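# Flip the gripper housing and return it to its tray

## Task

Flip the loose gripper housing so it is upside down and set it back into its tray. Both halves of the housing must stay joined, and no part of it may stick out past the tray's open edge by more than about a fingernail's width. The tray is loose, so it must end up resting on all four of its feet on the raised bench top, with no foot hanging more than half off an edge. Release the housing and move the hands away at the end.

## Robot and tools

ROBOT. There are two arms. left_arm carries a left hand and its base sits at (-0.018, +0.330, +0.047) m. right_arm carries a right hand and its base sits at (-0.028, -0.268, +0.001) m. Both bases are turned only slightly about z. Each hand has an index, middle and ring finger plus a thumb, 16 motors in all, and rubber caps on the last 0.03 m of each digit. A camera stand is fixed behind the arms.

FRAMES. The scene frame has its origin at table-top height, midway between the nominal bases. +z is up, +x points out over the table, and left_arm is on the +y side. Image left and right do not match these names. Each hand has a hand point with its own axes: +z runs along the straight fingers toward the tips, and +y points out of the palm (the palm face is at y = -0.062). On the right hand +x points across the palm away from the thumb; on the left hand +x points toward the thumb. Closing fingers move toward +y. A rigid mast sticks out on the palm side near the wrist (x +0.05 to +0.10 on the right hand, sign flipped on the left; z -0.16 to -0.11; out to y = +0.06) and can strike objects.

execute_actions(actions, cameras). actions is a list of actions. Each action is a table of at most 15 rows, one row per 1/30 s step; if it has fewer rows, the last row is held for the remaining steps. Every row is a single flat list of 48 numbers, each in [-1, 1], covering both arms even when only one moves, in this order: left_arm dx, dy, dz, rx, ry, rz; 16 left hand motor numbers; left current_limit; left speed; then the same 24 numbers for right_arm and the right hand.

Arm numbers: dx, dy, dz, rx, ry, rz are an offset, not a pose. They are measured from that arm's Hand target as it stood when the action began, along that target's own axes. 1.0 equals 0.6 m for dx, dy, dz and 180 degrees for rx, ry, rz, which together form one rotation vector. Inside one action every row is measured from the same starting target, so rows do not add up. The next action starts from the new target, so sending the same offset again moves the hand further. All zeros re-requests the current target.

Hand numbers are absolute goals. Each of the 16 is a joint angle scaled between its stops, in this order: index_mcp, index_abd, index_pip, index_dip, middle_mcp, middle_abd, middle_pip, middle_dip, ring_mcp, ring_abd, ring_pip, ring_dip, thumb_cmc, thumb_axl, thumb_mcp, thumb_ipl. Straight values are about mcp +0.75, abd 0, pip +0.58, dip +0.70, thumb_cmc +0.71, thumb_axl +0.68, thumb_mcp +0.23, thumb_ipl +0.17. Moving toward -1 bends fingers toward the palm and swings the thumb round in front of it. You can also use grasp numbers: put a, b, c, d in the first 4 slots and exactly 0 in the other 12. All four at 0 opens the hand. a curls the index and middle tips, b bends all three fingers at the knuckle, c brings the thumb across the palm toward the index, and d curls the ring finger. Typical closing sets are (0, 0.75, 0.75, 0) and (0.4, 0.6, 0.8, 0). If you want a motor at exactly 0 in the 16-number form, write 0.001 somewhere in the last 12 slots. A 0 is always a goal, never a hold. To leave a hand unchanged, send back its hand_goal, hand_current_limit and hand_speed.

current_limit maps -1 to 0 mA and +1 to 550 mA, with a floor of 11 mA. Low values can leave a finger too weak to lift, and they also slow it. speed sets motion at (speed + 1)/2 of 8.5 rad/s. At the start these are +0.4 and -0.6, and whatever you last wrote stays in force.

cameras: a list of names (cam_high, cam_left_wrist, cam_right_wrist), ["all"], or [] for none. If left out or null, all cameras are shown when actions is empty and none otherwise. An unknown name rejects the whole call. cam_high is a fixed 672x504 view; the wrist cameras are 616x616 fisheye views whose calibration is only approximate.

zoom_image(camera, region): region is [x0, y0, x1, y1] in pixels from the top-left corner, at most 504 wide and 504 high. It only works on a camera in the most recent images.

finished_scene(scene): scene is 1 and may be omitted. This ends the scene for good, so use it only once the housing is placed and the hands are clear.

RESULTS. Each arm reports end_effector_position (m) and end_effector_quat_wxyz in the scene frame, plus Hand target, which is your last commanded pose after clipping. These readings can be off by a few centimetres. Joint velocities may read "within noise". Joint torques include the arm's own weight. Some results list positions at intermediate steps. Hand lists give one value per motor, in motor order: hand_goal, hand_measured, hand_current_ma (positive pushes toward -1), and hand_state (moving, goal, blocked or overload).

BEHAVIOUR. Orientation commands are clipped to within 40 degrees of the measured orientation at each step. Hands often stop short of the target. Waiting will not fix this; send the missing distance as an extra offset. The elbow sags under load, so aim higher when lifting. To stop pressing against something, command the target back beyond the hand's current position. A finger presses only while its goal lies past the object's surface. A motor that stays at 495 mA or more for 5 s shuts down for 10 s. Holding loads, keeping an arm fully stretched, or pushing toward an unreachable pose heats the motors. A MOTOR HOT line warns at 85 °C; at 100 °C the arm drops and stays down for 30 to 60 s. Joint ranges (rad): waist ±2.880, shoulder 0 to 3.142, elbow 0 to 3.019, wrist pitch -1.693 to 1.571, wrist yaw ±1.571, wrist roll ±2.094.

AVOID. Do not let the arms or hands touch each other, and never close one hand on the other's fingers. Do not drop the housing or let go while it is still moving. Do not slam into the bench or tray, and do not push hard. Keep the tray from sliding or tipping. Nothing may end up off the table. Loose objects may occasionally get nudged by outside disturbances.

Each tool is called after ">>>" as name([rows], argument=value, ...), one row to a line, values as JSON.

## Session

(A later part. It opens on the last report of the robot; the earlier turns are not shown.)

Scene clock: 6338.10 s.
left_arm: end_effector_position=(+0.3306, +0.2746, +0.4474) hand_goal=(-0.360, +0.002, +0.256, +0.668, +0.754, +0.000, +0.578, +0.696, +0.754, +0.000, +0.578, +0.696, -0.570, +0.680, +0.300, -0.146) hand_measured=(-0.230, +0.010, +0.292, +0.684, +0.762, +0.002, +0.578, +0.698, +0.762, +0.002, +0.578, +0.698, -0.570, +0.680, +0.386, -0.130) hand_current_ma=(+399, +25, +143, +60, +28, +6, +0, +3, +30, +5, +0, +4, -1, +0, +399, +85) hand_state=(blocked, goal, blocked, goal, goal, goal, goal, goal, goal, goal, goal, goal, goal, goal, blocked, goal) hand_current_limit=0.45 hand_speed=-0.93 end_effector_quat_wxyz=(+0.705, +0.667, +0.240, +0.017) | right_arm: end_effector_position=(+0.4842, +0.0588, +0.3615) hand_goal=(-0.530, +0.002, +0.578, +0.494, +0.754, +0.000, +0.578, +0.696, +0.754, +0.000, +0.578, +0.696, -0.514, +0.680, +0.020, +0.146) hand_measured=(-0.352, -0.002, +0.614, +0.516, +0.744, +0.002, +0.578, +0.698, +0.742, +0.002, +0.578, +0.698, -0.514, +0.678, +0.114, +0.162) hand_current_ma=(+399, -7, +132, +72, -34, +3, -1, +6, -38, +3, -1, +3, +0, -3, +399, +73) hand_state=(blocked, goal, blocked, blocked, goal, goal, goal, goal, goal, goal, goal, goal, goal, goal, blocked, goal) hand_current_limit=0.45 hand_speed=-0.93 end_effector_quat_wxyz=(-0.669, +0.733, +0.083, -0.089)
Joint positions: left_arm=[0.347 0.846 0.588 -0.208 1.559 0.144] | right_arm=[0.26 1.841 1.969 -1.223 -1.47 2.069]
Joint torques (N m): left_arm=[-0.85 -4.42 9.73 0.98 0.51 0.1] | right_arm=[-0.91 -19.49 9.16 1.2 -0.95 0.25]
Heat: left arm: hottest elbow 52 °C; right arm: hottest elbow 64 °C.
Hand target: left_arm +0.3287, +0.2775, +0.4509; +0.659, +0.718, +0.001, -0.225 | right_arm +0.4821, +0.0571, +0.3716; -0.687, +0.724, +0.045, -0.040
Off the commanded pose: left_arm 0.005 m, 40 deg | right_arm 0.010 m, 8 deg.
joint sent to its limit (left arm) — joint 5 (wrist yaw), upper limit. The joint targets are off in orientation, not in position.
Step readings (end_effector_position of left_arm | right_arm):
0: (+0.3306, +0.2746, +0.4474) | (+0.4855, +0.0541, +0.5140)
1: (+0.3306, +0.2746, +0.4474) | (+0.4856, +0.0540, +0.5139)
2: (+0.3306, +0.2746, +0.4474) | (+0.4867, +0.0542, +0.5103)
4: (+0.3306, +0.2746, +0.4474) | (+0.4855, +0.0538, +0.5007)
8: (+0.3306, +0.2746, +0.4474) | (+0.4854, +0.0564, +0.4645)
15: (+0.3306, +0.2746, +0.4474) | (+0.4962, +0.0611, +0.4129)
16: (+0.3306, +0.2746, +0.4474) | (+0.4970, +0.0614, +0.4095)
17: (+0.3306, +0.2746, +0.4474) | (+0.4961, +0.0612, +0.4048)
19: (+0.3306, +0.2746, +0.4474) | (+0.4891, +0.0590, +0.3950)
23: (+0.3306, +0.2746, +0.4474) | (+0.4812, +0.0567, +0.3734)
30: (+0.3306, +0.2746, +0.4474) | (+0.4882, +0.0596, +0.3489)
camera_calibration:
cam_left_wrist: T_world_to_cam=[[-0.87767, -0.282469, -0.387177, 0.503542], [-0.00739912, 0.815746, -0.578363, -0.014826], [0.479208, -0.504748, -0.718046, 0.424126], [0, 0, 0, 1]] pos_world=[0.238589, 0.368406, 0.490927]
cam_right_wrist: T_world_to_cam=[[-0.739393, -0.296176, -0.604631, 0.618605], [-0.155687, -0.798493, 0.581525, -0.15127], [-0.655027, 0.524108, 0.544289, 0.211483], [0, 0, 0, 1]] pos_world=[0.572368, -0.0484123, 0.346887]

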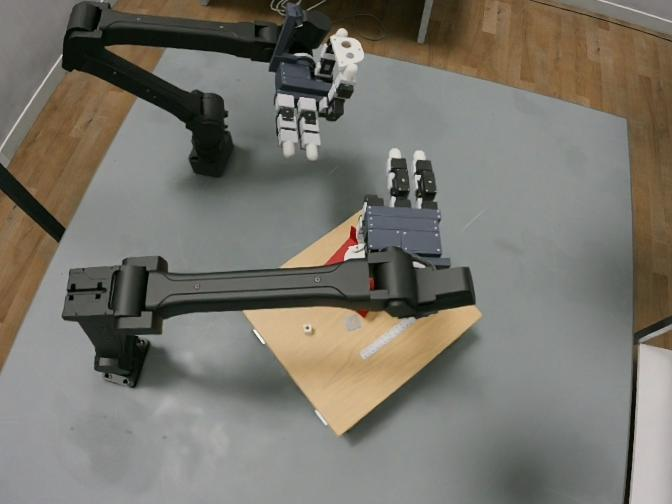

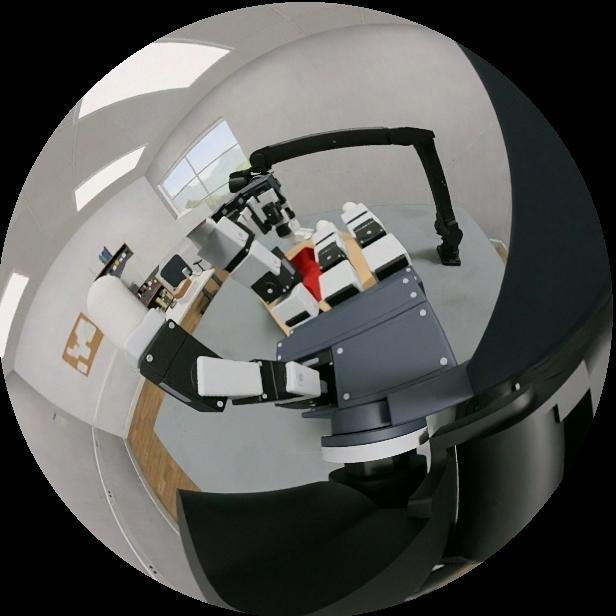

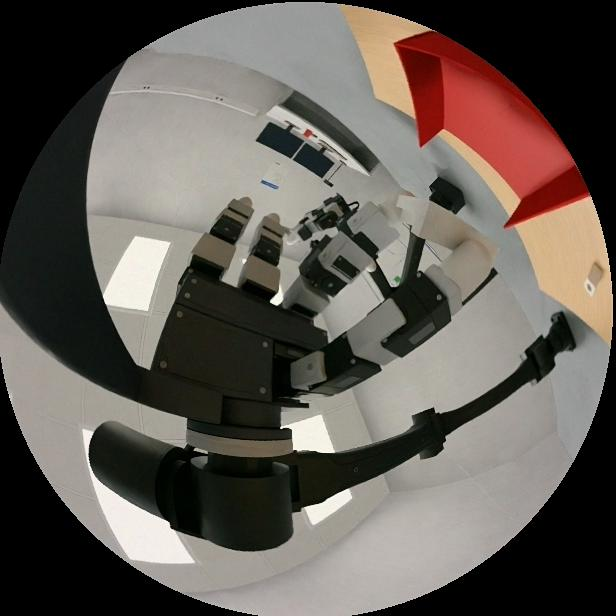

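>>> zoom_image(camera="cam_right_wrist", region=[370, 10, 616, 256])

>>> zoom_image(camera="cam_high", region=[240, 190, 500, 440])

Scaled by 2.049 from the camera's 616x616 image, which has a finer 880x880 frame.

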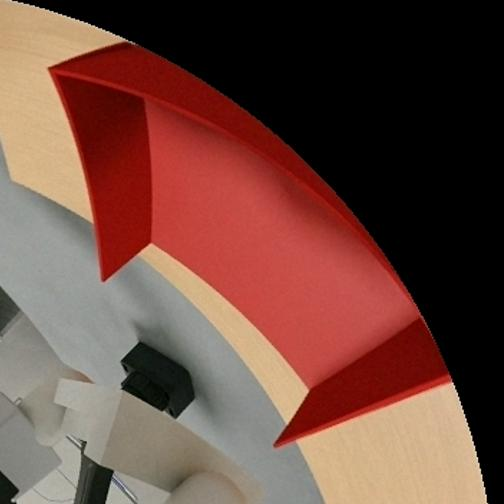

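Scaled by 1.938 from the camera's 672x504 image, which has a finer 960x720 frame.

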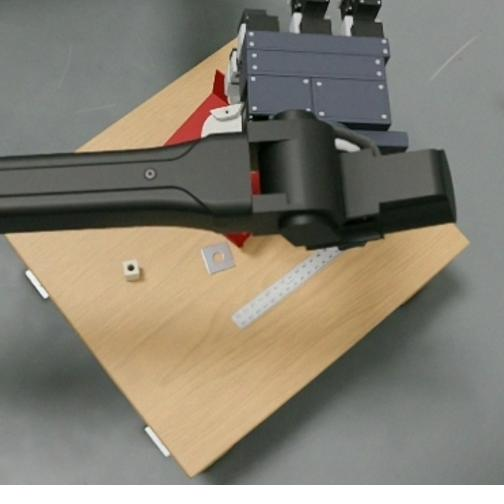

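>>> execute_actions([
  [[0,0,0,0,0,0,-0.36,0.001,0.255,0.667,0.754,0,0.577,0.696,0.754,0,0.577,0.696,-0.571,0.68,0.30,-0.146,0.45,-0.93,0.0096,0.0,0.0141,0,0,0,-0.53,0.001,0.577,0.493,0.754,0,0.577,0.696,0.754,0,0.577,0.696,-0.514,0.68,0.02,0.146,0.45,-0.93]],
  [[0,0,0,0,0,0,-0.36,0.001,0.255,0.667,0.754,0,0.577,0.696,0.754,0,0.577,0.696,-0.571,0.68,0.30,-0.146,0.45,-0.93,0.0,0.10,0.005,0,0,0,-0.53,0.001,0.577,0.493,0.754,0,0.577,0.696,0.754,0,0.577,0.696,-0.514,0.68,0.02,0.146,0.45,-0.93]],
], cameras=["cam_high", "cam_right_wrist"])

>>> zoom_image(camera="cam_right_wrist", region=[370, 10, 616, 256])

Scene clock: 6404.33 s.
left_arm: end_effector_position=(+0.3306, +0.2746, +0.4474) hand_goal=(-0.360, +0.002, +0.256, +0.668, +0.754, +0.000, +0.578, +0.696, +0.754, +0.000, +0.578, +0.696, -0.570, +0.680, +0.300, -0.146) hand_measured=(-0.230, +0.010, +0.292, +0.684, +0.762, +0.002, +0.578, +0.698, +0.762, +0.002, +0.578, +0.698, -0.570, +0.680, +0.386, -0.130) hand_current_ma=(+399, +25, +143, +60, +28, +6, +0, +3, +30, +5, +0, +4, -1, +0, +399, +85) hand_state=(blocked, goal, blocked, goal, goal, goal, goal, goal, goal, goal, goal, goal, goal, goal, blocked, goal) hand_current_limit=0.45 hand_speed=-0.93 end_effector_quat_wxyz=(+0.705, +0.667, +0.240, +0.017) | right_arm: end_effector_position=(+0.4884, +0.0621, +0.3059) hand_goal=(-0.530, +0.002, +0.578, +0.494, +0.754, +0.000, +0.578, +0.696, +0.754, +0.000, +0.578, +0.696, -0.514, +0.680, +0.020, +0.146) hand_measured=(-0.352, -0.002, +0.614, +0.516, +0.744, +0.002, +0.578, +0.698, +0.742, +0.002, +0.578, +0.698, -0.514, +0.678, +0.114, +0.162) hand_current_ma=(+399, -7, +132, +72, -34, +3, -1, +6, -38, +3, -1, +3, +0, -3, +399, +73) hand_state=(blocked, goal, blocked, blocked, goal, goal, goal, goal, goal, goal, goal, goal, goal, goal, blocked, goal) hand_current_limit=0.45 hand_speed=-0.93 end_effector_quat_wxyz=(-0.664, +0.738, +0.087, -0.080)
Joint positions: left_arm=[0.347 0.846 0.588 -0.208 1.559 0.144] | right_arm=[0.265 1.831 1.813 -1.038 -1.451 2.091]
Joint torques (N m): left_arm=[-0.44 -3.55 9.78 1.03 0.51 0.11] | right_arm=[-0.44 -17.96 9.7 1.28 -0.96 0.21]
Heat: left arm: hottest elbow 52 °C; right arm: hottest elbow 61 °C.
Hand target: left_arm +0.3287, +0.2775, +0.4509; +0.659, +0.718, +0.001, -0.225 | right_arm +0.4872, +0.0660, +0.3110; -0.687, +0.724, +0.045, -0.040
Off the commanded pose: left_arm 0.005 m, 40 deg | right_arm 0.007 m, 7 deg.
joint sent to its limit (left arm) — joint 5 (wrist yaw), upper limit. The joint targets are off in orientation, not in position.
joint sent to its limit (right arm) — joint 6 (wrist roll), upper limit. The joint targets are off in orientation, not in position.
Step readings (end_effector_position of left_arm | right_arm):
0: (+0.3306, +0.2746, +0.4474) | (+0.4842, +0.0588, +0.3615)
1: (+0.3306, +0.2746, +0.4474) | (+0.4842, +0.0588, +0.3615)
2: (+0.3306, +0.2746, +0.4474) | (+0.4845, +0.0588, +0.3614)
4: (+0.3306, +0.2746, +0.4474) | (+0.4858, +0.0588, +0.3609)
8: (+0.3306, +0.2746, +0.4474) | (+0.4869, +0.0594, +0.3604)
15: (+0.3306, +0.2746, +0.4474) | (+0.4860, +0.0615, +0.3602)
16: (+0.3306, +0.2746, +0.4474) | (+0.4862, +0.0616, +0.3601)
17: (+0.3306, +0.2746, +0.4474) | (+0.4873, +0.0622, +0.3573)
19: (+0.3306, +0.2746, +0.4474) | (+0.4881, +0.0624, +0.3484)
23: (+0.3306, +0.2746, +0.4474) | (+0.4866, +0.0614, +0.3190)
30: (+0.3306, +0.2746, +0.4474) | (+0.4874, +0.0618, +0.3056)
camera_calibration:
cam_right_wrist: T_world_to_cam=[[-0.728128, -0.29822, -0.617167, 0.587509], [-0.172374, -0.791791, 0.585965, -0.109307], [-0.663413, 0.533041, 0.525119, 0.252079], [0, 0, 0, 1]] pos_world=[0.576173, -0.0457099, 0.29427]
Images, in order (width x height): cam_high 672x504, cam_right_wrist 616x616.

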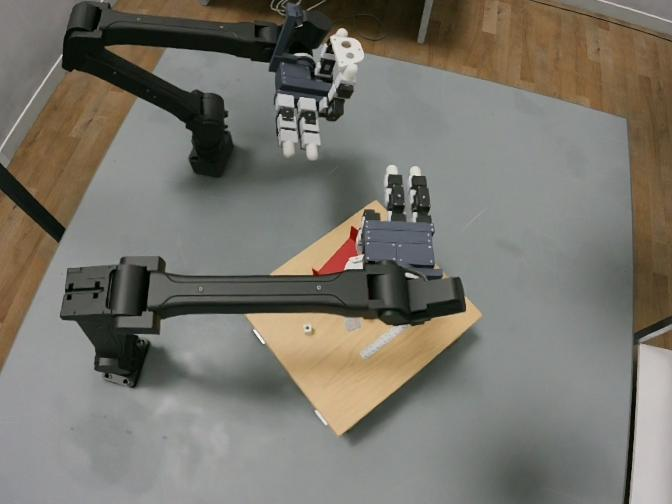

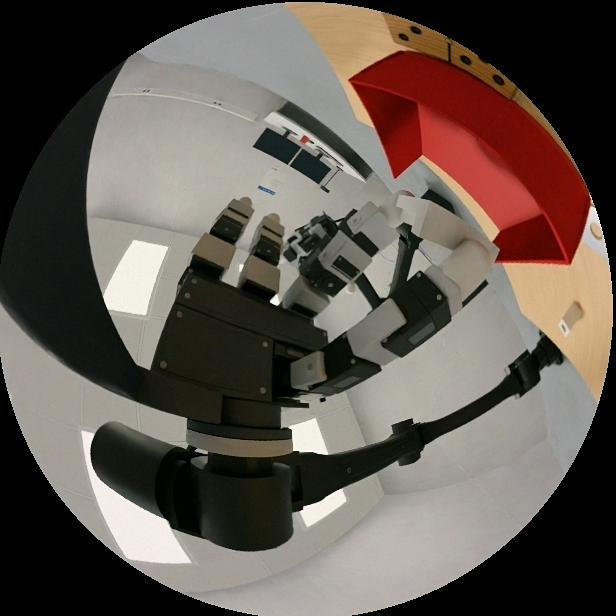

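Scaled by 2.049 from the camera's 616x616 image, which has a finer 880x880 frame.

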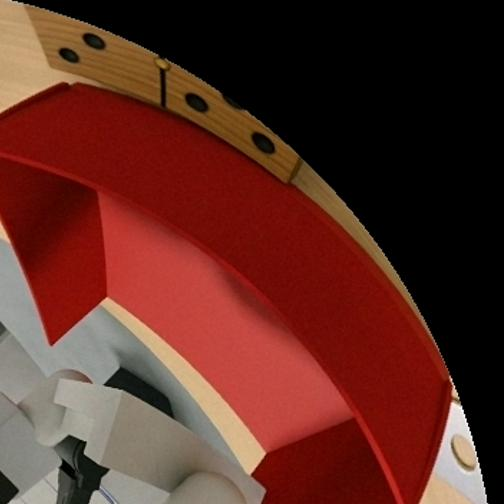

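>>> execute_actions([
  [[0,0,0,0,0,0,-0.36,0.001,0.255,0.667,0.754,0,0.577,0.696,0.754,0,0.577,0.696,-0.571,0.68,0.30,-0.146,0.45,-0.93,0.0153,0.0,0.0117,0.0167,-0.044,0,-0.53,0.001,0.577,0.493,0.754,0,0.577,0.696,0.754,0,0.577,0.696,-0.514,0.68,0.02,0.146,0.45,-0.93]],
], cameras=["cam_right_wrist"])

>>> zoom_image(camera="cam_right_wrist", region=[340, 10, 616, 286])

Scene clock: 6456.70 s.
left_arm: end_effector_position=(+0.3306, +0.2746, +0.4474) hand_goal=(-0.360, +0.002, +0.256, +0.668, +0.754, +0.000, +0.578, +0.696, +0.754, +0.000, +0.578, +0.696, -0.570, +0.680, +0.300, -0.146) hand_measured=(-0.230, +0.010, +0.292, +0.684, +0.762, +0.002, +0.578, +0.698, +0.762, +0.002, +0.578, +0.698, -0.570, +0.680, +0.386, -0.130) hand_current_ma=(+399, +25, +143, +60, +28, +6, +0, +3, +30, +5, +0, +4, -1, +0, +399, +85) hand_state=(blocked, goal, blocked, goal, goal, goal, goal, goal, goal, goal, goal, goal, goal, goal, blocked, goal) hand_current_limit=0.45 hand_speed=-0.93 end_effector_quat_wxyz=(+0.705, +0.667, +0.240, +0.017) | right_arm: end_effector_position=(+0.4861, +0.0693, +0.3003) hand_goal=(-0.530, +0.002, +0.578, +0.494, +0.754, +0.000, +0.578, +0.696, +0.754, +0.000, +0.578, +0.696, -0.514, +0.680, +0.020, +0.146) hand_measured=(-0.352, -0.002, +0.614, +0.516, +0.744, +0.002, +0.578, +0.698, +0.742, +0.002, +0.578, +0.698, -0.514, +0.678, +0.114, +0.162) hand_current_ma=(+399, -7, +132, +72, -34, +3, -1, +5, -39, +3, -1, +3, +0, -3, +399, +73) hand_state=(blocked, goal, blocked, blocked, goal, goal, goal, goal, goal, goal, goal, goal, goal, goal, blocked, goal) hand_current_limit=0.45 hand_speed=-0.93 end_effector_quat_wxyz=(+0.692, -0.707, -0.092, +0.111)
Joint positions: left_arm=[0.347 0.846 0.588 -0.208 1.559 0.144] | right_arm=[0.265 1.868 1.813 -1.026 -1.552 2.091]
Joint torques (N m): left_arm=[-0.85 -4.19 9.52 1.14 0.59 0.11] | right_arm=[-0.67 -16.67 12.42 1.1 -0.97 0.2]
Heat: left arm: hottest elbow 52 °C; right arm: hottest elbow 58 °C.
Hand target: left_arm +0.3287, +0.2775, +0.4509; +0.659, +0.718, +0.001, -0.225 | right_arm +0.4954, +0.0741, +0.3107; +0.701, -0.701, -0.092, +0.091
Off the commanded pose: left_arm 0.005 m, 40 deg | right_arm 0.015 m, 3 deg.
joint sent to its limit (left arm) — joint 5 (wrist yaw), upper limit. The joint targets are off in orientation, not in position.
joint sent to its limit (right arm) — joint 6 (wrist roll), upper limit. The joint targets still meet the commanded pose.
Step readings (end_effector_position of left_arm | right_arm):
0: (+0.3306, +0.2746, +0.4474) | (+0.4884, +0.0621, +0.3059)
1: (+0.3306, +0.2746, +0.4474) | (+0.4881, +0.0623, +0.3063)
2: (+0.3306, +0.2746, +0.4474) | (+0.4865, +0.0634, +0.3090)
4: (+0.3306, +0.2746, +0.4474) | (+0.4837, +0.0656, +0.3131)
8: (+0.3306, +0.2746, +0.4474) | (+0.4827, +0.0677, +0.3130)
15: (+0.3306, +0.2746, +0.4474) | (+0.4860, +0.0691, +0.3013)
camera_calibration:
cam_right_wrist: T_world_to_cam=[[-0.744192, -0.286756, -0.603282, 0.587387], [-0.104627, -0.841973, 0.529277, -0.113143], [-0.65972, 0.457004, 0.596588, 0.231745], [0, 0, 0, 1]] pos_world=[0.578178, -0.032735, 0.275988]
Images, in order (width x height): cam_right_wrist 616x616.

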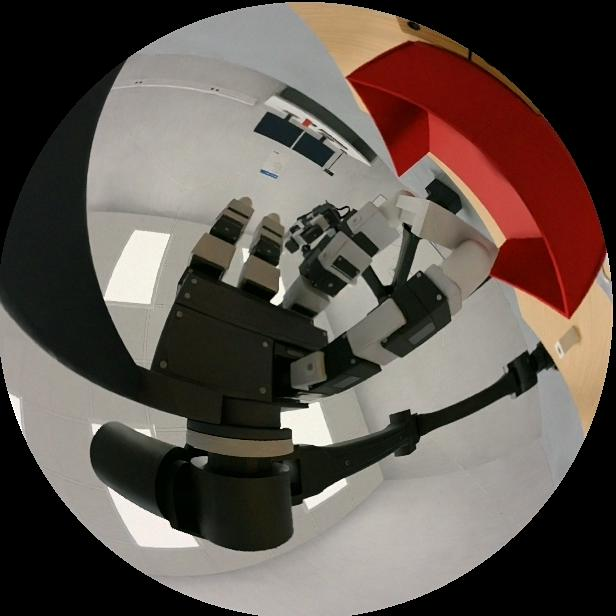

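Scaled by 1.826 from the camera's 616x616 image, which has a finer 880x880 frame.

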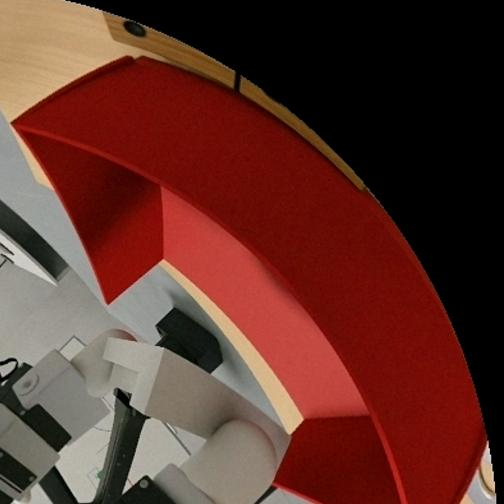

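>>> execute_actions([
  [[0,0,0,0,0,0,-0.36,0.001,0.255,0.667,0.754,0,0.577,0.696,0.754,0,0.577,0.696,-0.571,0.68,0.30,-0.146,0.45,-0.93,-0.0025,0.068,0.003,0,0,0,-0.53,0.001,0.577,0.493,0.754,0,0.577,0.696,0.754,0,0.577,0.696,-0.514,0.68,0.02,0.146,0.45,-0.93]],
], cameras=["cam_right_wrist","cam_high","cam_left_wrist"])

>>> zoom_image(camera="cam_right_wrist", region=[340, 10, 616, 286])

>>> zoom_image(camera="cam_left_wrist", region=[200, 160, 400, 340])

Scene clock: 6482.93 s.
left_arm: end_effector_position=(+0.3306, +0.2746, +0.4474) hand_goal=(-0.360, +0.002, +0.256, +0.668, +0.754, +0.000, +0.578, +0.696, +0.754, +0.000, +0.578, +0.696, -0.570, +0.680, +0.300, -0.146) hand_measured=(-0.230, +0.010, +0.292, +0.684, +0.762, +0.002, +0.578, +0.698, +0.762, +0.002, +0.578, +0.698, -0.570, +0.680, +0.386, -0.130) hand_current_ma=(+399, +25, +143, +60, +28, +6, +0, +3, +30, +5, +0, +4, -1, +0, +399, +85) hand_state=(blocked, goal, blocked, goal, goal, goal, goal, goal, goal, goal, goal, goal, goal, goal, blocked, goal) hand_current_limit=0.45 hand_speed=-0.93 end_effector_quat_wxyz=(+0.705, +0.667, +0.240, +0.017) | right_arm: end_effector_position=(+0.4928, +0.0713, +0.2766) hand_goal=(-0.530, +0.002, +0.578, +0.494, +0.754, +0.000, +0.578, +0.696, +0.754, +0.000, +0.578, +0.696, -0.514, +0.680, +0.020, +0.146) hand_measured=(-0.352, -0.002, +0.614, +0.516, +0.744, +0.002, +0.578, +0.698, +0.742, +0.002, +0.578, +0.698, -0.514, +0.678, +0.114, +0.162) hand_current_ma=(+399, -7, +132, +72, -34, +3, -1, +5, -39, +3, -1, +3, +0, -3, +399, +73) hand_state=(blocked, goal, blocked, blocked, goal, goal, goal, goal, goal, goal, goal, goal, goal, goal, blocked, goal) hand_current_limit=0.45 hand_speed=-0.93 end_effector_quat_wxyz=(+0.695, -0.705, -0.106, +0.097)
Joint positions: left_arm=[0.347 0.846 0.588 -0.208 1.559 0.144] | right_arm=[0.265 1.879 1.767 -0.944 -1.552 2.075]
Joint torques (N m): left_arm=[-0.79 -3.84 9.63 0.85 0.54 0.11] | right_arm=[-0.5 -16.62 9.14 1.13 -0.94 0.23]
Heat: left arm: hottest elbow 52 °C; right arm: hottest elbow 60 °C.
Hand target: left_arm +0.3287, +0.2775, +0.4509; +0.659, +0.718, +0.001, -0.225 | right_arm +0.4935, +0.0754, +0.2698; +0.701, -0.701, -0.091, +0.091
Off the commanded pose: left_arm 0.005 m, 40 deg | right_arm 0.008 m, 2 deg.
joint sent to its limit (left arm) — joint 5 (wrist yaw), upper limit. The joint targets are off in orientation, not in position.
Step readings (end_effector_position of left_arm | right_arm):
0: (+0.3306, +0.2746, +0.4474) | (+0.4861, +0.0693, +0.3003)
1: (+0.3306, +0.2746, +0.4474) | (+0.4862, +0.0693, +0.3003)
2: (+0.3306, +0.2746, +0.4474) | (+0.4868, +0.0695, +0.3003)
4: (+0.3306, +0.2746, +0.4474) | (+0.4885, +0.0701, +0.2992)
8: (+0.3306, +0.2746, +0.4474) | (+0.4891, +0.0702, +0.2901)
15: (+0.3306, +0.2746, +0.4474) | (+0.4909, +0.0708, +0.2770)
camera_calibration:
cam_left_wrist: T_world_to_cam=[[-0.87767, -0.282469, -0.387177, 0.503542], [-0.00739912, 0.815746, -0.578363, -0.014826], [0.479208, -0.504748, -0.718046, 0.424126], [0, 0, 0, 1]] pos_world=[0.238589, 0.368406, 0.490927]
cam_right_wrist: T_world_to_cam=[[-0.719968, -0.279593, -0.635196, 0.575054], [-0.124791, -0.848186, 0.51479, -0.0838494], [-0.682696, 0.449899, 0.575776, 0.266933], [0, 0, 0, 1]] pos_world=[0.585791, -0.0304313, 0.254743]

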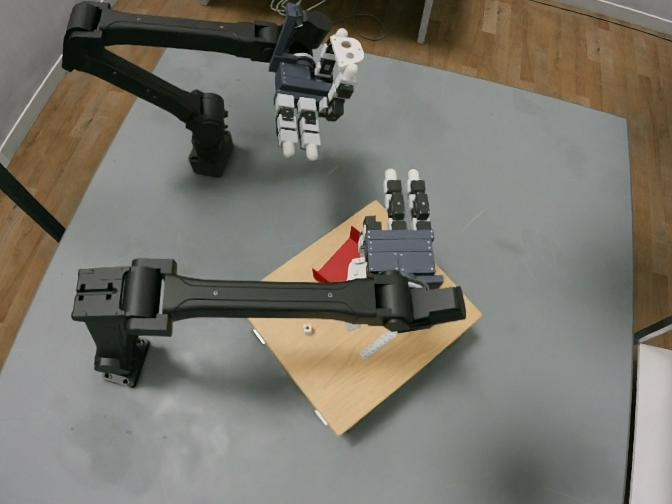

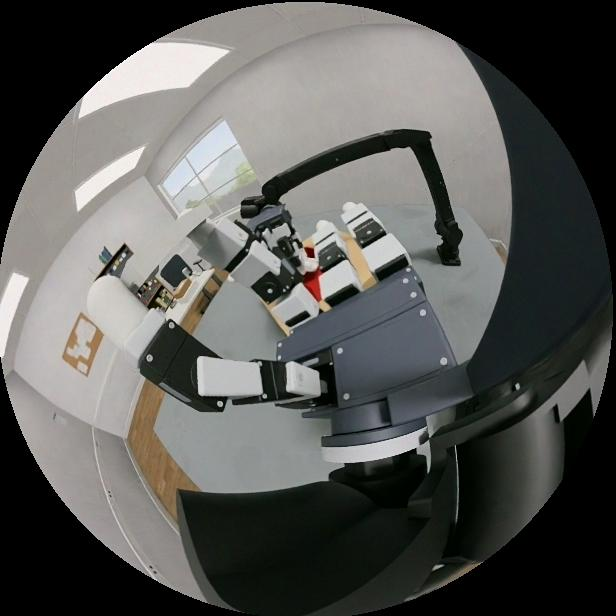

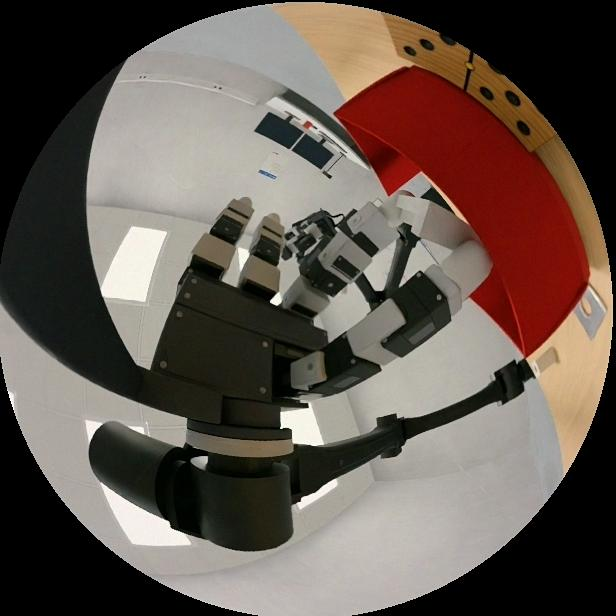

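Scaled by 1.826 from the camera's 616x616 image, which has a finer 880x880 frame.

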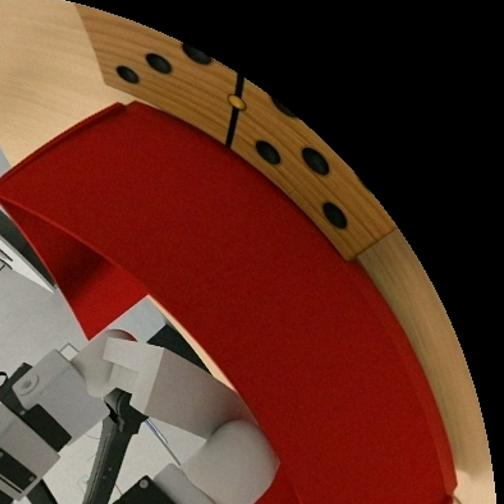

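Scaled by 2.520 from the camera's 616x616 image, which has a finer 880x880 frame.

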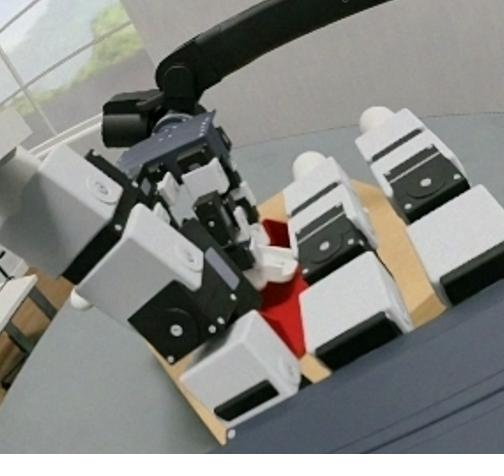

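>>> execute_actions([
  [[0,0,0,0,0,0,-0.36,0.001,0.255,0.667,0.754,0,0.577,0.696,0.754,0,0.577,0.696,-0.571,0.68,0.30,-0.146,0.45,-0.93,0,0.027,0,0,0,0,-0.53,0.001,0.577,0.493,0.754,0,0.577,0.696,0.754,0,0.577,0.696,-0.514,0.68,0.02,0.146,0.45,-0.93]],
], cameras=["cam_right_wrist"])

>>> zoom_image(camera="cam_right_wrist", region=[340, 60, 616, 336])

Scene clock: 6493.17 s.
left_arm: end_effector_position=(+0.3306, +0.2746, +0.4474) hand_goal=(-0.360, +0.002, +0.256, +0.668, +0.754, +0.000, +0.578, +0.696, +0.754, +0.000, +0.578, +0.696, -0.570, +0.680, +0.300, -0.146) hand_measured=(-0.230, +0.010, +0.292, +0.684, +0.762, +0.002, +0.578, +0.698, +0.762, +0.002, +0.578, +0.698, -0.570, +0.680, +0.386, -0.130) hand_current_ma=(+399, +25, +143, +60, +28, +6, +0, +3, +30, +5, +0, +4, -1, +0, +399, +85) hand_state=(blocked, goal, blocked, goal, goal, goal, goal, goal, goal, goal, goal, goal, goal, goal, blocked, goal) hand_current_limit=0.45 hand_speed=-0.93 end_effector_quat_wxyz=(+0.705, +0.667, +0.240, +0.017) | right_arm: end_effector_position=(+0.4932, +0.0715, +0.2626) hand_goal=(-0.530, +0.002, +0.578, +0.494, +0.754, +0.000, +0.578, +0.696, +0.754, +0.000, +0.578, +0.696, -0.514, +0.680, +0.020, +0.146) hand_measured=(-0.352, -0.002, +0.614, +0.516, +0.744, +0.002, +0.578, +0.698, +0.742, +0.002, +0.578, +0.698, -0.514, +0.678, +0.114, +0.162) hand_current_ma=(+399, -7, +132, +72, -34, +3, -1, +5, -39, +3, -1, +3, +0, -3, +399, +73) hand_state=(blocked, goal, blocked, blocked, goal, goal, goal, goal, goal, goal, goal, goal, goal, goal, blocked, goal) hand_current_limit=0.45 hand_speed=-0.93 end_effector_quat_wxyz=(+0.695, -0.705, -0.108, +0.095)
Joint positions: left_arm=[0.347 0.846 0.588 -0.208 1.559 0.144] | right_arm=[0.265 1.881 1.732 -0.892 -1.552 2.085]
Joint torques (N m): left_arm=[-0.26 -3.72 9.61 1.13 0.57 0.06] | right_arm=[-0.21 -17.08 8.95 1.22 -0.93 0.21]
Heat: left arm: hottest elbow 52 °C; right arm: hottest elbow 60 °C.
Hand target: left_arm +0.3287, +0.2775, +0.4509; +0.659, +0.718, +0.001, -0.225 | right_arm +0.4936, +0.0754, +0.2536; +0.701, -0.701, -0.091, +0.091
Off the commanded pose: left_arm 0.005 m, 40 deg | right_arm 0.010 m, 2 deg.
joint sent to its limit (left arm) — joint 5 (wrist yaw), upper limit. The joint targets are off in orientation, not in position.
Step readings (end_effector_position of left_arm | right_arm):
0: (+0.3306, +0.2746, +0.4474) | (+0.4927, +0.0713, +0.2766)
1: (+0.3306, +0.2746, +0.4474) | (+0.4928, +0.0713, +0.2766)
2: (+0.3306, +0.2746, +0.4474) | (+0.4928, +0.0713, +0.2757)
4: (+0.3306, +0.2746, +0.4474) | (+0.4926, +0.0713, +0.2733)
8: (+0.3306, +0.2746, +0.4474) | (+0.4910, +0.0708, +0.2657)
15: (+0.3306, +0.2746, +0.4474) | (+0.4925, +0.0713, +0.2622)
camera_calibration:
cam_right_wrist: T_world_to_cam=[[-0.71697, -0.278511, -0.639051, 0.565906], [-0.127368, -0.848954, 0.512889, -0.0745635], [-0.685369, 0.449121, 0.573201, 0.277298], [0, 0, 0, 1]] pos_world=[0.586292, -0.0302306, 0.240938]
Images, in order (width x height): cam_right_wrist 616x616.

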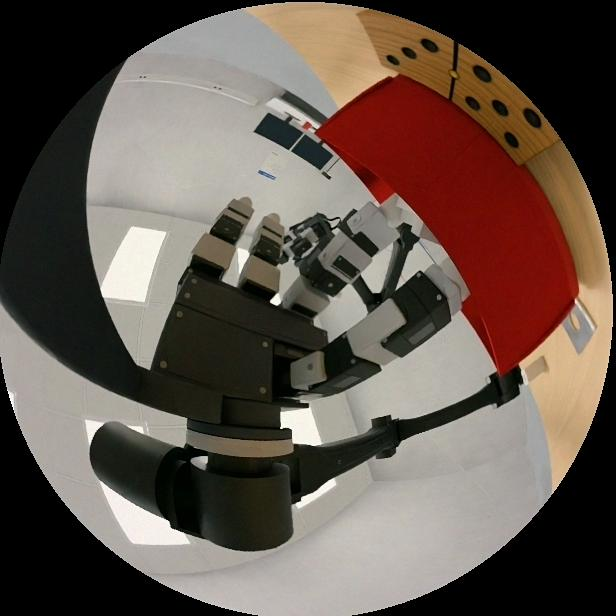

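Scaled by 1.826 from the camera's 616x616 image, which has a finer 880x880 frame.

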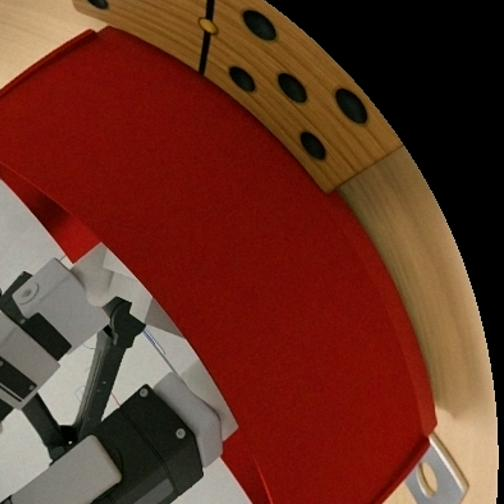

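>>> execute_actions([
  [[0,0,0,0,0,0,-0.36,0.001,0.255,0.667,0.754,0,0.577,0.696,0.754,0,0.577,0.696,-0.571,0.68,0.30,-0.146,0.45,-0.93,0,0.012,0,0,0,0,-0.53,0.001,0.577,0.493,0.754,0,0.577,0.696,0.754,0,0.577,0.696,-0.514,0.68,0.02,0.146,0.45,-0.93]],
  [[0,0,0,0,0,0,-0.36,0.001,0.255,0.667,0.754,0,0.577,0.696,0.754,0,0.577,0.696,-0.571,0.68,0.30,-0.146,0.45,-0.93,0,0.008,0,0,0,0,-0.53,0.001,0.577,0.493,0.754,0,0.577,0.696,0.754,0,0.577,0.696,-0.514,0.68,0.02,0.146,0.45,-0.93]],
], cameras=["cam_left_wrist","cam_high"])

>>> zoom_image(camera="cam_left_wrist", region=[260, 200, 380, 320])

>>> zoom_image(camera="cam_high", region=[290, 200, 480, 340])

Scene clock: 6500.60 s.
left_arm: end_effector_position=(+0.3306, +0.2746, +0.4474) hand_goal=(-0.360, +0.002, +0.256, +0.668, +0.754, +0.000, +0.578, +0.696, +0.754, +0.000, +0.578, +0.696, -0.570, +0.680, +0.300, -0.146) hand_measured=(-0.230, +0.010, +0.292, +0.684, +0.762, +0.002, +0.578, +0.698, +0.762, +0.002, +0.578, +0.698, -0.570, +0.680, +0.386, -0.130) hand_current_ma=(+399, +25, +143, +60, +28, +6, +0, +3, +30, +5, +0, +4, -1, +0, +399, +85) hand_state=(blocked, goal, blocked, goal, goal, goal, goal, goal, goal, goal, goal, goal, goal, goal, blocked, goal) hand_current_limit=0.45 hand_speed=-0.93 end_effector_quat_wxyz=(+0.705, +0.667, +0.240, +0.017) | right_arm: end_effector_position=(+0.4923, +0.0712, +0.2528) hand_goal=(-0.530, +0.002, +0.578, +0.494, +0.754, +0.000, +0.578, +0.696, +0.754, +0.000, +0.578, +0.696, -0.514, +0.680, +0.020, +0.146) hand_measured=(-0.352, -0.002, +0.614, +0.516, +0.744, +0.002, +0.578, +0.698, +0.742, +0.002, +0.578, +0.698, -0.514, +0.678, +0.114, +0.162) hand_current_ma=(+399, -7, +132, +72, -34, +3, -1, +5, -39, +3, -1, +3, +0, -3, +399, +73) hand_state=(blocked, goal, blocked, blocked, goal, goal, goal, goal, goal, goal, goal, goal, goal, goal, blocked, goal) hand_current_limit=0.45 hand_speed=-0.93 end_effector_quat_wxyz=(+0.695, -0.704, -0.108, +0.095)
Joint positions: left_arm=[0.347 0.846 0.588 -0.208 1.559 0.144] | right_arm=[0.265 1.881 1.705 -0.857 -1.552 2.092]
Joint torques (N m): left_arm=[-0.21 -4.13 9.61 0.98 0.53 0.1] | right_arm=[-0.38 -16.56 9.02 1.16 -0.9 0.21]
Heat: left arm: hottest elbow 52 °C; right arm: hottest elbow 60 °C.
Hand target: left_arm +0.3287, +0.2775, +0.4509; +0.659, +0.718, +0.001, -0.225 | right_arm +0.4936, +0.0754, +0.2416; +0.701, -0.701, -0.091, +0.091
Off the commanded pose: left_arm 0.005 m, 40 deg | right_arm 0.012 m, 2 deg.
joint sent to its limit (left arm) — joint 5 (wrist yaw), upper limit. The joint targets are off in orientation, not in position.
joint sent to its limit (right arm) — joint 6 (wrist roll), upper limit. The joint targets still meet the commanded pose.
Step readings (end_effector_position of left_arm | right_arm):
0: (+0.3306, +0.2746, +0.4474) | (+0.4932, +0.0715, +0.2626)
1: (+0.3306, +0.2746, +0.4474) | (+0.4931, +0.0715, +0.2624)
2: (+0.3306, +0.2746, +0.4474) | (+0.4932, +0.0715, +0.2620)
4: (+0.3306, +0.2746, +0.4474) | (+0.4932, +0.0715, +0.2604)
8: (+0.3306, +0.2746, +0.4474) | (+0.4924, +0.0712, +0.2567)
15: (+0.3306, +0.2746, +0.4474) | (+0.4925, +0.0713, +0.2561)
16: (+0.3306, +0.2746, +0.4474) | (+0.4926, +0.0713, +0.2562)
17: (+0.3306, +0.2746, +0.4474) | (+0.4926, +0.0713, +0.2560)
19: (+0.3306, +0.2746, +0.4474) | (+0.4928, +0.0714, +0.2552)
23: (+0.3306, +0.2746, +0.4474) | (+0.4924, +0.0712, +0.2533)
30: (+0.3306, +0.2746, +0.4474) | (+0.4923, +0.0712, +0.2528)
camera_calibration:
cam_left_wrist: T_world_to_cam=[[-0.87767, -0.282469, -0.387177, 0.503542], [-0.00739912, 0.815746, -0.578363, -0.014826], [0.479208, -0.504748, -0.718046, 0.424126], [0, 0, 0, 1]] pos_world=[0.238589, 0.368406, 0.490927]
Images, in order (width x height): cam_high 672x504, cam_left_wrist 616x616.

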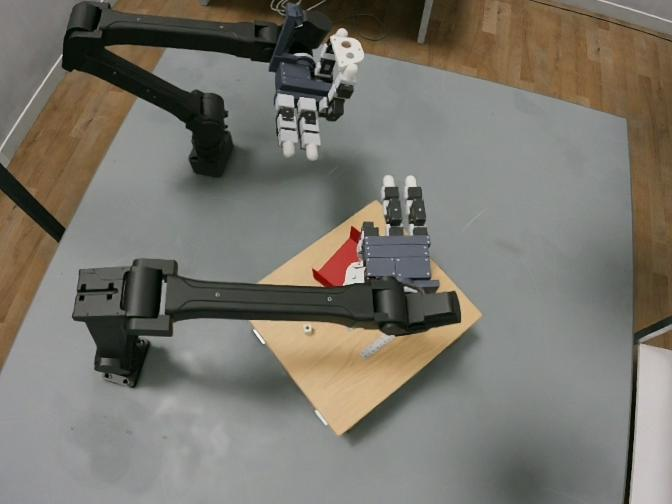

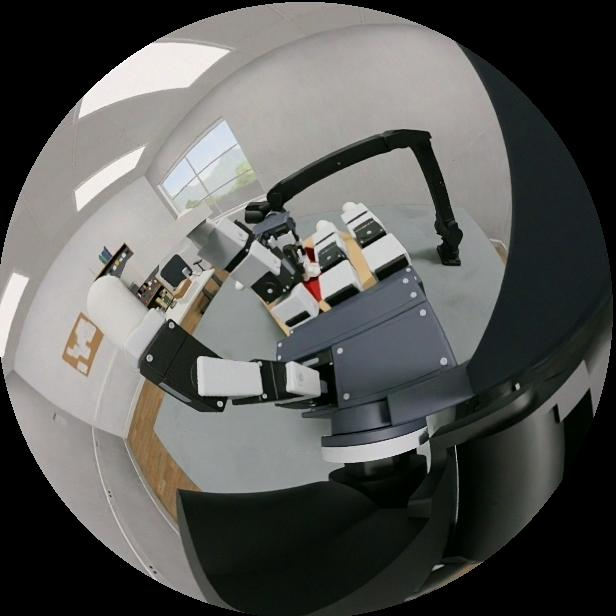

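Scaled by 4.200 from the camera's 616x616 image, which has a finer 880x880 frame.

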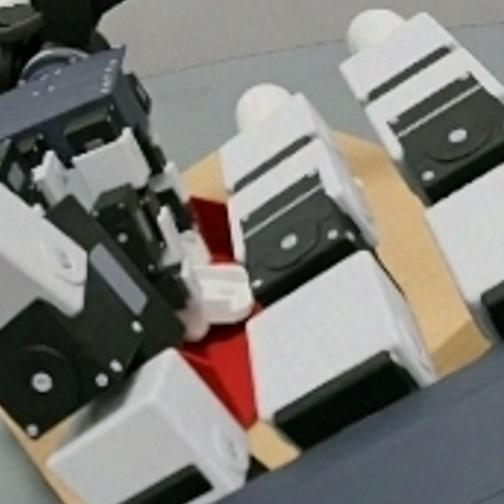

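Scaled by 2.653 from the camera's 672x504 image, which has a finer 960x720 frame.

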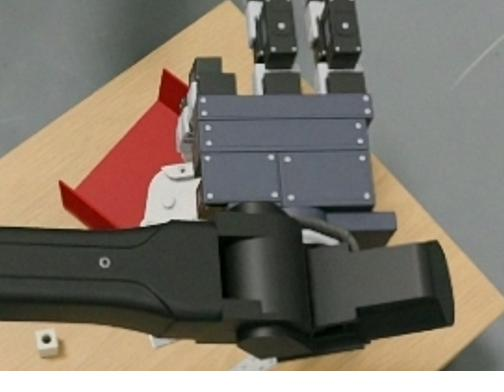

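>>> execute_actions([
  [[0,0,0,0,0,0,-0.36,0.001,0.255,0.667,0.754,0,0.577,0.696,0.754,0,0.577,0.696,-0.571,0.68,0.30,-0.146,0.45,-0.93,0,0.009,0,0,0,0,-0.53,0.001,0.577,0.493,0.754,0,0.577,0.696,0.754,0,0.577,0.696,-0.514,0.68,0.02,0.146,0.45,-0.93]],
])

>>> execute_actions([
  [[0,0,0,0,0,0,-0.36,0.001,0.255,0.667,0.754,0,0.577,0.696,0.754,0,0.577,0.696,-0.571,0.68,0.30,-0.146,0.45,-0.93,0,0.009,0,0,0,0,-0.53,0.001,0.577,0.493,0.754,0,0.577,0.696,0.754,0,0.577,0.696,-0.514,0.68,0.02,0.146,0.45,-0.93]],
])

Scene clock: 6506.37 s.
left_arm: end_effector_position=(+0.3306, +0.2746, +0.4474) hand_goal=(-0.360, +0.002, +0.256, +0.668, +0.754, +0.000, +0.578, +0.696, +0.754, +0.000, +0.578, +0.696, -0.570, +0.680, +0.300, -0.146) hand_measured=(-0.230, +0.010, +0.292, +0.684, +0.762, +0.002, +0.578, +0.698, +0.762, +0.002, +0.578, +0.698, -0.570, +0.680, +0.386, -0.130) hand_current_ma=(+399, +25, +143, +60, +28, +6, +0, +3, +30, +5, +0, +4, -1, +0, +399, +85) hand_state=(blocked, goal, blocked, goal, goal, goal, goal, goal, goal, goal, goal, goal, goal, goal, blocked, goal) hand_current_limit=0.45 hand_speed=-0.93 end_effector_quat_wxyz=(+0.705, +0.667, +0.240, +0.017) | right_arm: end_effector_position=(+0.4924, +0.0712, +0.2478) hand_goal=(-0.530, +0.002, +0.578, +0.494, +0.754, +0.000, +0.578, +0.696, +0.754, +0.000, +0.578, +0.696, -0.514, +0.680, +0.020, +0.146) hand_measured=(-0.352, -0.002, +0.614, +0.516, +0.744, +0.002, +0.578, +0.698, +0.742, +0.002, +0.578, +0.698, -0.514, +0.678, +0.114, +0.162) hand_current_ma=(+399, -7, +132, +72, -34, +3, -1, +5, -39, +3, -1, +3, +0, -3, +399, +73) hand_state=(blocked, goal, blocked, blocked, goal, goal, goal, goal, goal, goal, goal, goal, goal, goal, blocked, goal) hand_current_limit=0.45 hand_speed=-0.93 end_effector_quat_wxyz=(+0.695, -0.704, -0.108, +0.094)
Joint positions: left_arm=[0.347 0.846 0.588 -0.208 1.559 0.144] | right_arm=[0.265 1.884 1.696 -0.844 -1.552 2.092]
Joint torques (N m): left_arm=[-1.2 -4.31 9.68 0.94 0.56 0.12] | right_arm=[-0.26 -16.32 9.03 1.24 -0.91 0.21]
Heat: left arm: hottest elbow 52 °C; right arm: hottest elbow 60 °C.
Hand target: left_arm +0.3287, +0.2775, +0.4509; +0.659, +0.718, +0.001, -0.225 | right_arm +0.4936, +0.0754, +0.2363; +0.701, -0.701, -0.092, +0.091
Off the commanded pose: left_arm 0.005 m, 40 deg | right_arm 0.012 m, 2 deg.
joint sent to its limit (left arm) — joint 5 (wrist yaw), upper limit. The joint targets are off in orientation, not in position.
joint sent to its limit (right arm) — joint 6 (wrist roll), upper limit. The joint targets still meet the commanded pose.
Step readings (end_effector_position of left_arm | right_arm):
0: (+0.3306, +0.2746, +0.4474) | (+0.4923, +0.0712, +0.2528)
1: (+0.3306, +0.2746, +0.4474) | (+0.4923, +0.0712, +0.2528)
2: (+0.3306, +0.2746, +0.4474) | (+0.4924, +0.0713, +0.2527)
4: (+0.3306, +0.2746, +0.4474) | (+0.4926, +0.0713, +0.2517)
8: (+0.3306, +0.2746, +0.4474) | (+0.4921, +0.0712, +0.2493)
15: (+0.3306, +0.2746, +0.4474) | (+0.4924, +0.0712, +0.2478)

Scene clock: 6507.07 s.
left_arm: end_effector_position=(+0.3306, +0.2746, +0.4474) hand_goal=(-0.360, +0.002, +0.256, +0.668, +0.754, +0.000, +0.578, +0.696, +0.754, +0.000, +0.578, +0.696, -0.570, +0.680, +0.300, -0.146) hand_measured=(-0.230, +0.010, +0.292, +0.684, +0.762, +0.002, +0.578, +0.698, +0.762, +0.002, +0.578, +0.698, -0.570, +0.680, +0.386, -0.130) hand_current_ma=(+399, +25, +143, +60, +28, +6, +0, +3, +30, +5, +0, +4, -1, +0, +399, +85) hand_state=(blocked, goal, blocked, goal, goal, goal, goal, goal, goal, goal, goal, goal, goal, goal, blocked, goal) hand_current_limit=0.45 hand_speed=-0.93 end_effector_quat_wxyz=(+0.705, +0.667, +0.240, +0.017) | right_arm: end_effector_position=(+0.4925, +0.0713, +0.2422) hand_goal=(-0.530, +0.002, +0.578, +0.494, +0.754, +0.000, +0.578, +0.696, +0.754, +0.000, +0.578, +0.696, -0.514, +0.680, +0.020, +0.146) hand_measured=(-0.352, -0.002, +0.614, +0.516, +0.744, +0.002, +0.578, +0.698, +0.742, +0.002, +0.578, +0.698, -0.514, +0.678, +0.114, +0.162) hand_current_ma=(+399, -7, +132, +72, -34, +3, -1, +5, -39, +3, -1, +3, +0, -3, +399, +73) hand_state=(blocked, goal, blocked, blocked, goal, goal, goal, goal, goal, goal, goal, goal, goal, goal, blocked, goal) hand_current_limit=0.45 hand_speed=-0.93 end_effector_quat_wxyz=(+0.695, -0.704, -0.108, +0.094)
Joint positions: left_arm=[0.347 0.846 0.588 -0.208 1.559 0.144] | right_arm=[0.265 1.887 1.686 -0.831 -1.552 2.092]
Joint torques (N m): left_arm=[-1.03 -3.55 9.76 0.92 0.56 0.12] | right_arm=[-0.15 -16.32 9.1 1.16 -0.91 0.23]
Heat: left arm: hottest elbow 52 °C; right arm: hottest elbow 60 °C.
Hand target: left_arm +0.3287, +0.2775, +0.4509; +0.659, +0.718, +0.001, -0.225 | right_arm +0.4936, +0.0754, +0.2308; +0.701, -0.701, -0.092, +0.091
Off the commanded pose: left_arm 0.005 m, 40 deg | right_arm 0.012 m, 2 deg.
joint sent to its limit (left arm) — joint 5 (wrist yaw), upper limit. The joint targets are off in orientation, not in position.
joint sent to its limit (right arm) — joint 6 (wrist roll), upper limit. The joint targets still meet the commanded pose.
Step readings (end_effector_position of left_arm | right_arm):
0: (+0.3306, +0.2746, +0.4474) | (+0.4924, +0.0712, +0.2478)
1: (+0.3306, +0.2746, +0.4474) | (+0.4924, +0.0712, +0.2478)
2: (+0.3306, +0.2746, +0.4474) | (+0.4924, +0.0713, +0.2475)
4: (+0.3306, +0.2746, +0.4474) | (+0.4926, +0.0713, +0.2467)
8: (+0.3306, +0.2746, +0.4474) | (+0.4922, +0.0712, +0.2440)
15: (+0.3306, +0.2746, +0.4474) | (+0.4924, +0.0713, +0.2422)

>>> execute_actions([
  [[0,0,0,0,0,0,-0.36,0.001,0.255,0.667,0.754,0,0.577,0.696,0.754,0,0.577,0.696,-0.571,0.68,0.30,-0.146,0.45,-0.93,0,0.008,0,0,0,0,-0.53,0.001,0.577,0.493,0.754,0,0.577,0.696,0.754,0,0.577,0.696,-0.514,0.68,0.02,0.146,0.45,-0.93]],
], cameras=["cam_right_wrist","cam_high"])

>>> zoom_image(camera="cam_right_wrist", region=[340, 60, 616, 336])

>>> zoom_image(camera="cam_high", region=[300, 210, 420, 310])

Scene clock: 6512.87 s.
left_arm: end_effector_position=(+0.3306, +0.2746, +0.4474) hand_goal=(-0.360, +0.002, +0.256, +0.668, +0.754, +0.000, +0.578, +0.696, +0.754, +0.000, +0.578, +0.696, -0.570, +0.680, +0.300, -0.146) hand_measured=(-0.230, +0.010, +0.292, +0.684, +0.762, +0.002, +0.578, +0.698, +0.762, +0.002, +0.578, +0.698, -0.570, +0.680, +0.386, -0.130) hand_current_ma=(+399, +25, +143, +60, +28, +6, +0, +3, +30, +5, +0, +4, -1, +0, +399, +85) hand_state=(blocked, goal, blocked, goal, goal, goal, goal, goal, goal, goal, goal, goal, goal, goal, blocked, goal) hand_current_limit=0.45 hand_speed=-0.93 end_effector_quat_wxyz=(+0.705, +0.667, +0.240, +0.017) | right_arm: end_effector_position=(+0.4924, +0.0713, +0.2381) hand_goal=(-0.530, +0.002, +0.578, +0.494, +0.754, +0.000, +0.578, +0.696, +0.754, +0.000, +0.578, +0.696, -0.514, +0.680, +0.020, +0.146) hand_measured=(-0.352, -0.002, +0.614, +0.516, +0.744, +0.002, +0.578, +0.698, +0.742, +0.002, +0.578, +0.698, -0.514, +0.678, +0.114, +0.162) hand_current_ma=(+399, -7, +132, +72, -34, +3, -1, +5, -39, +3, -1, +3, +0, -3, +399, +73) hand_state=(blocked, goal, blocked, blocked, goal, goal, goal, goal, goal, goal, goal, goal, goal, goal, blocked, goal) hand_current_limit=0.45 hand_speed=-0.93 end_effector_quat_wxyz=(+0.695, -0.704, -0.108, +0.094)
Joint positions: left_arm=[0.347 0.846 0.588 -0.208 1.559 0.144] | right_arm=[0.265 1.889 1.678 -0.82 -1.552 2.093]
Joint torques (N m): left_arm=[-0.56 -3.31 9.66 1.09 0.53 0.09] | right_arm=[-0.67 -16.21 9.06 1.29 -0.91 0.19]
Heat: left arm: hottest elbow 52 °C; right arm: hottest elbow 59 °C.
Hand target: left_arm +0.3287, +0.2775, +0.4509; +0.659, +0.718, +0.001, -0.225 | right_arm +0.4936, +0.0754, +0.2261; +0.701, -0.701, -0.092, +0.091
Off the commanded pose: left_arm 0.005 m, 40 deg | right_arm 0.013 m, 2 deg.
joint sent to its limit (left arm) — joint 5 (wrist yaw), upper limit. The joint targets are off in orientation, not in position.
joint sent to its limit (right arm) — joint 6 (wrist roll), upper limit. The joint targets still meet the commanded pose.
Step readings (end_effector_position of left_arm | right_arm):
0: (+0.3306, +0.2746, +0.4474) | (+0.4925, +0.0713, +0.2422)
1: (+0.3306, +0.2746, +0.4474) | (+0.4925, +0.0713, +0.2422)
2: (+0.3306, +0.2746, +0.4474) | (+0.4925, +0.0713, +0.2420)
4: (+0.3306, +0.2746, +0.4474) | (+0.4927, +0.0713, +0.2414)
8: (+0.3306, +0.2746, +0.4474) | (+0.4924, +0.0712, +0.2392)
15: (+0.3306, +0.2746, +0.4474) | (+0.4924, +0.0713, +0.2381)
camera_calibration:
cam_right_wrist: T_world_to_cam=[[-0.715887, -0.27798, -0.640494, 0.549442], [-0.128435, -0.849248, 0.512135, -0.0615914], [-0.686302, 0.448893, 0.572263, 0.291512], [0, 0, 0, 1]] pos_world=[0.585493, -0.0304302, 0.216636]
Images, in order (width x height): cam_high 672x504, cam_right_wrist 616x616.

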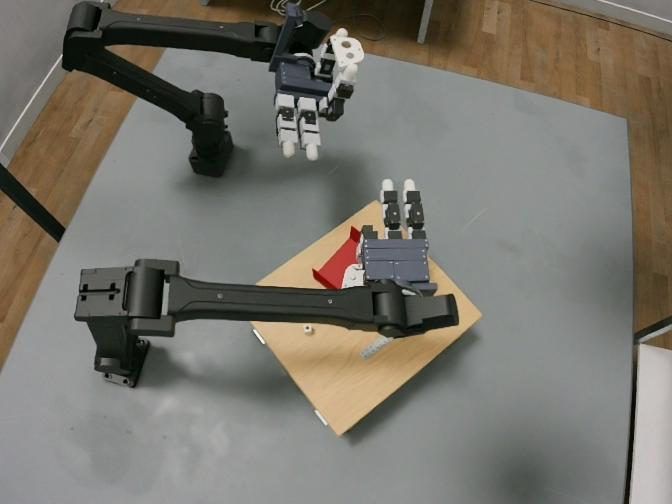

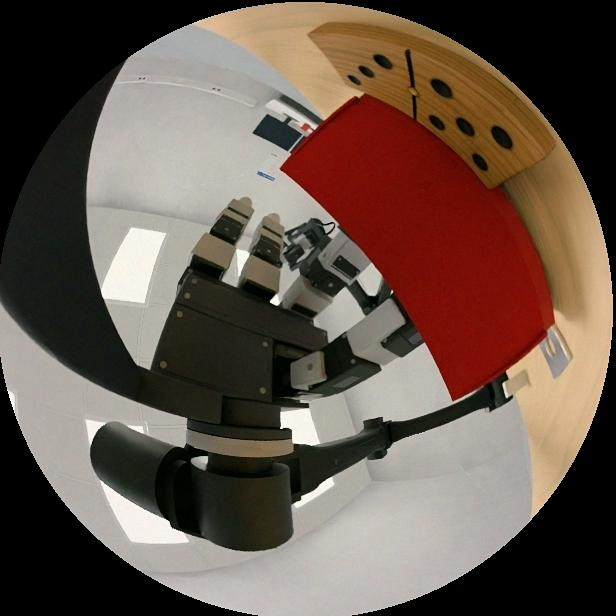

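Scaled by 1.826 from the camera's 616x616 image, which has a finer 880x880 frame.

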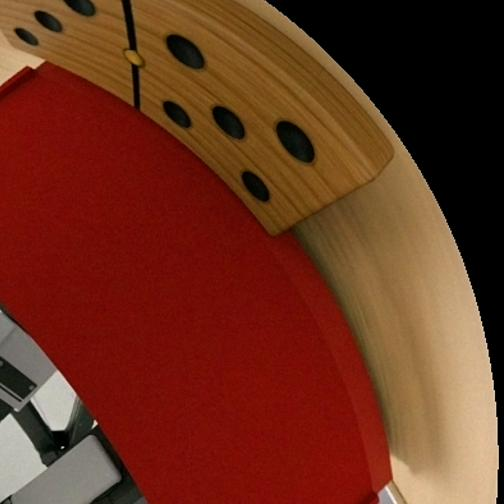

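Scaled by 4.200 from the camera's 672x504 image, which has a finer 960x720 frame.

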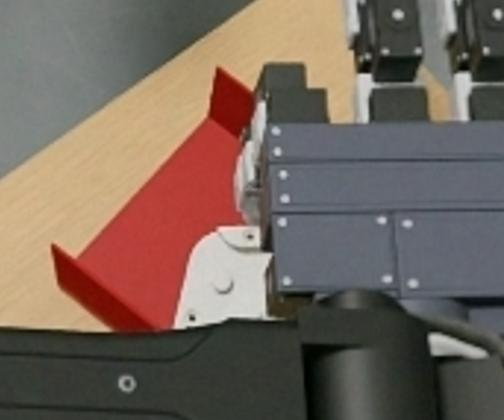

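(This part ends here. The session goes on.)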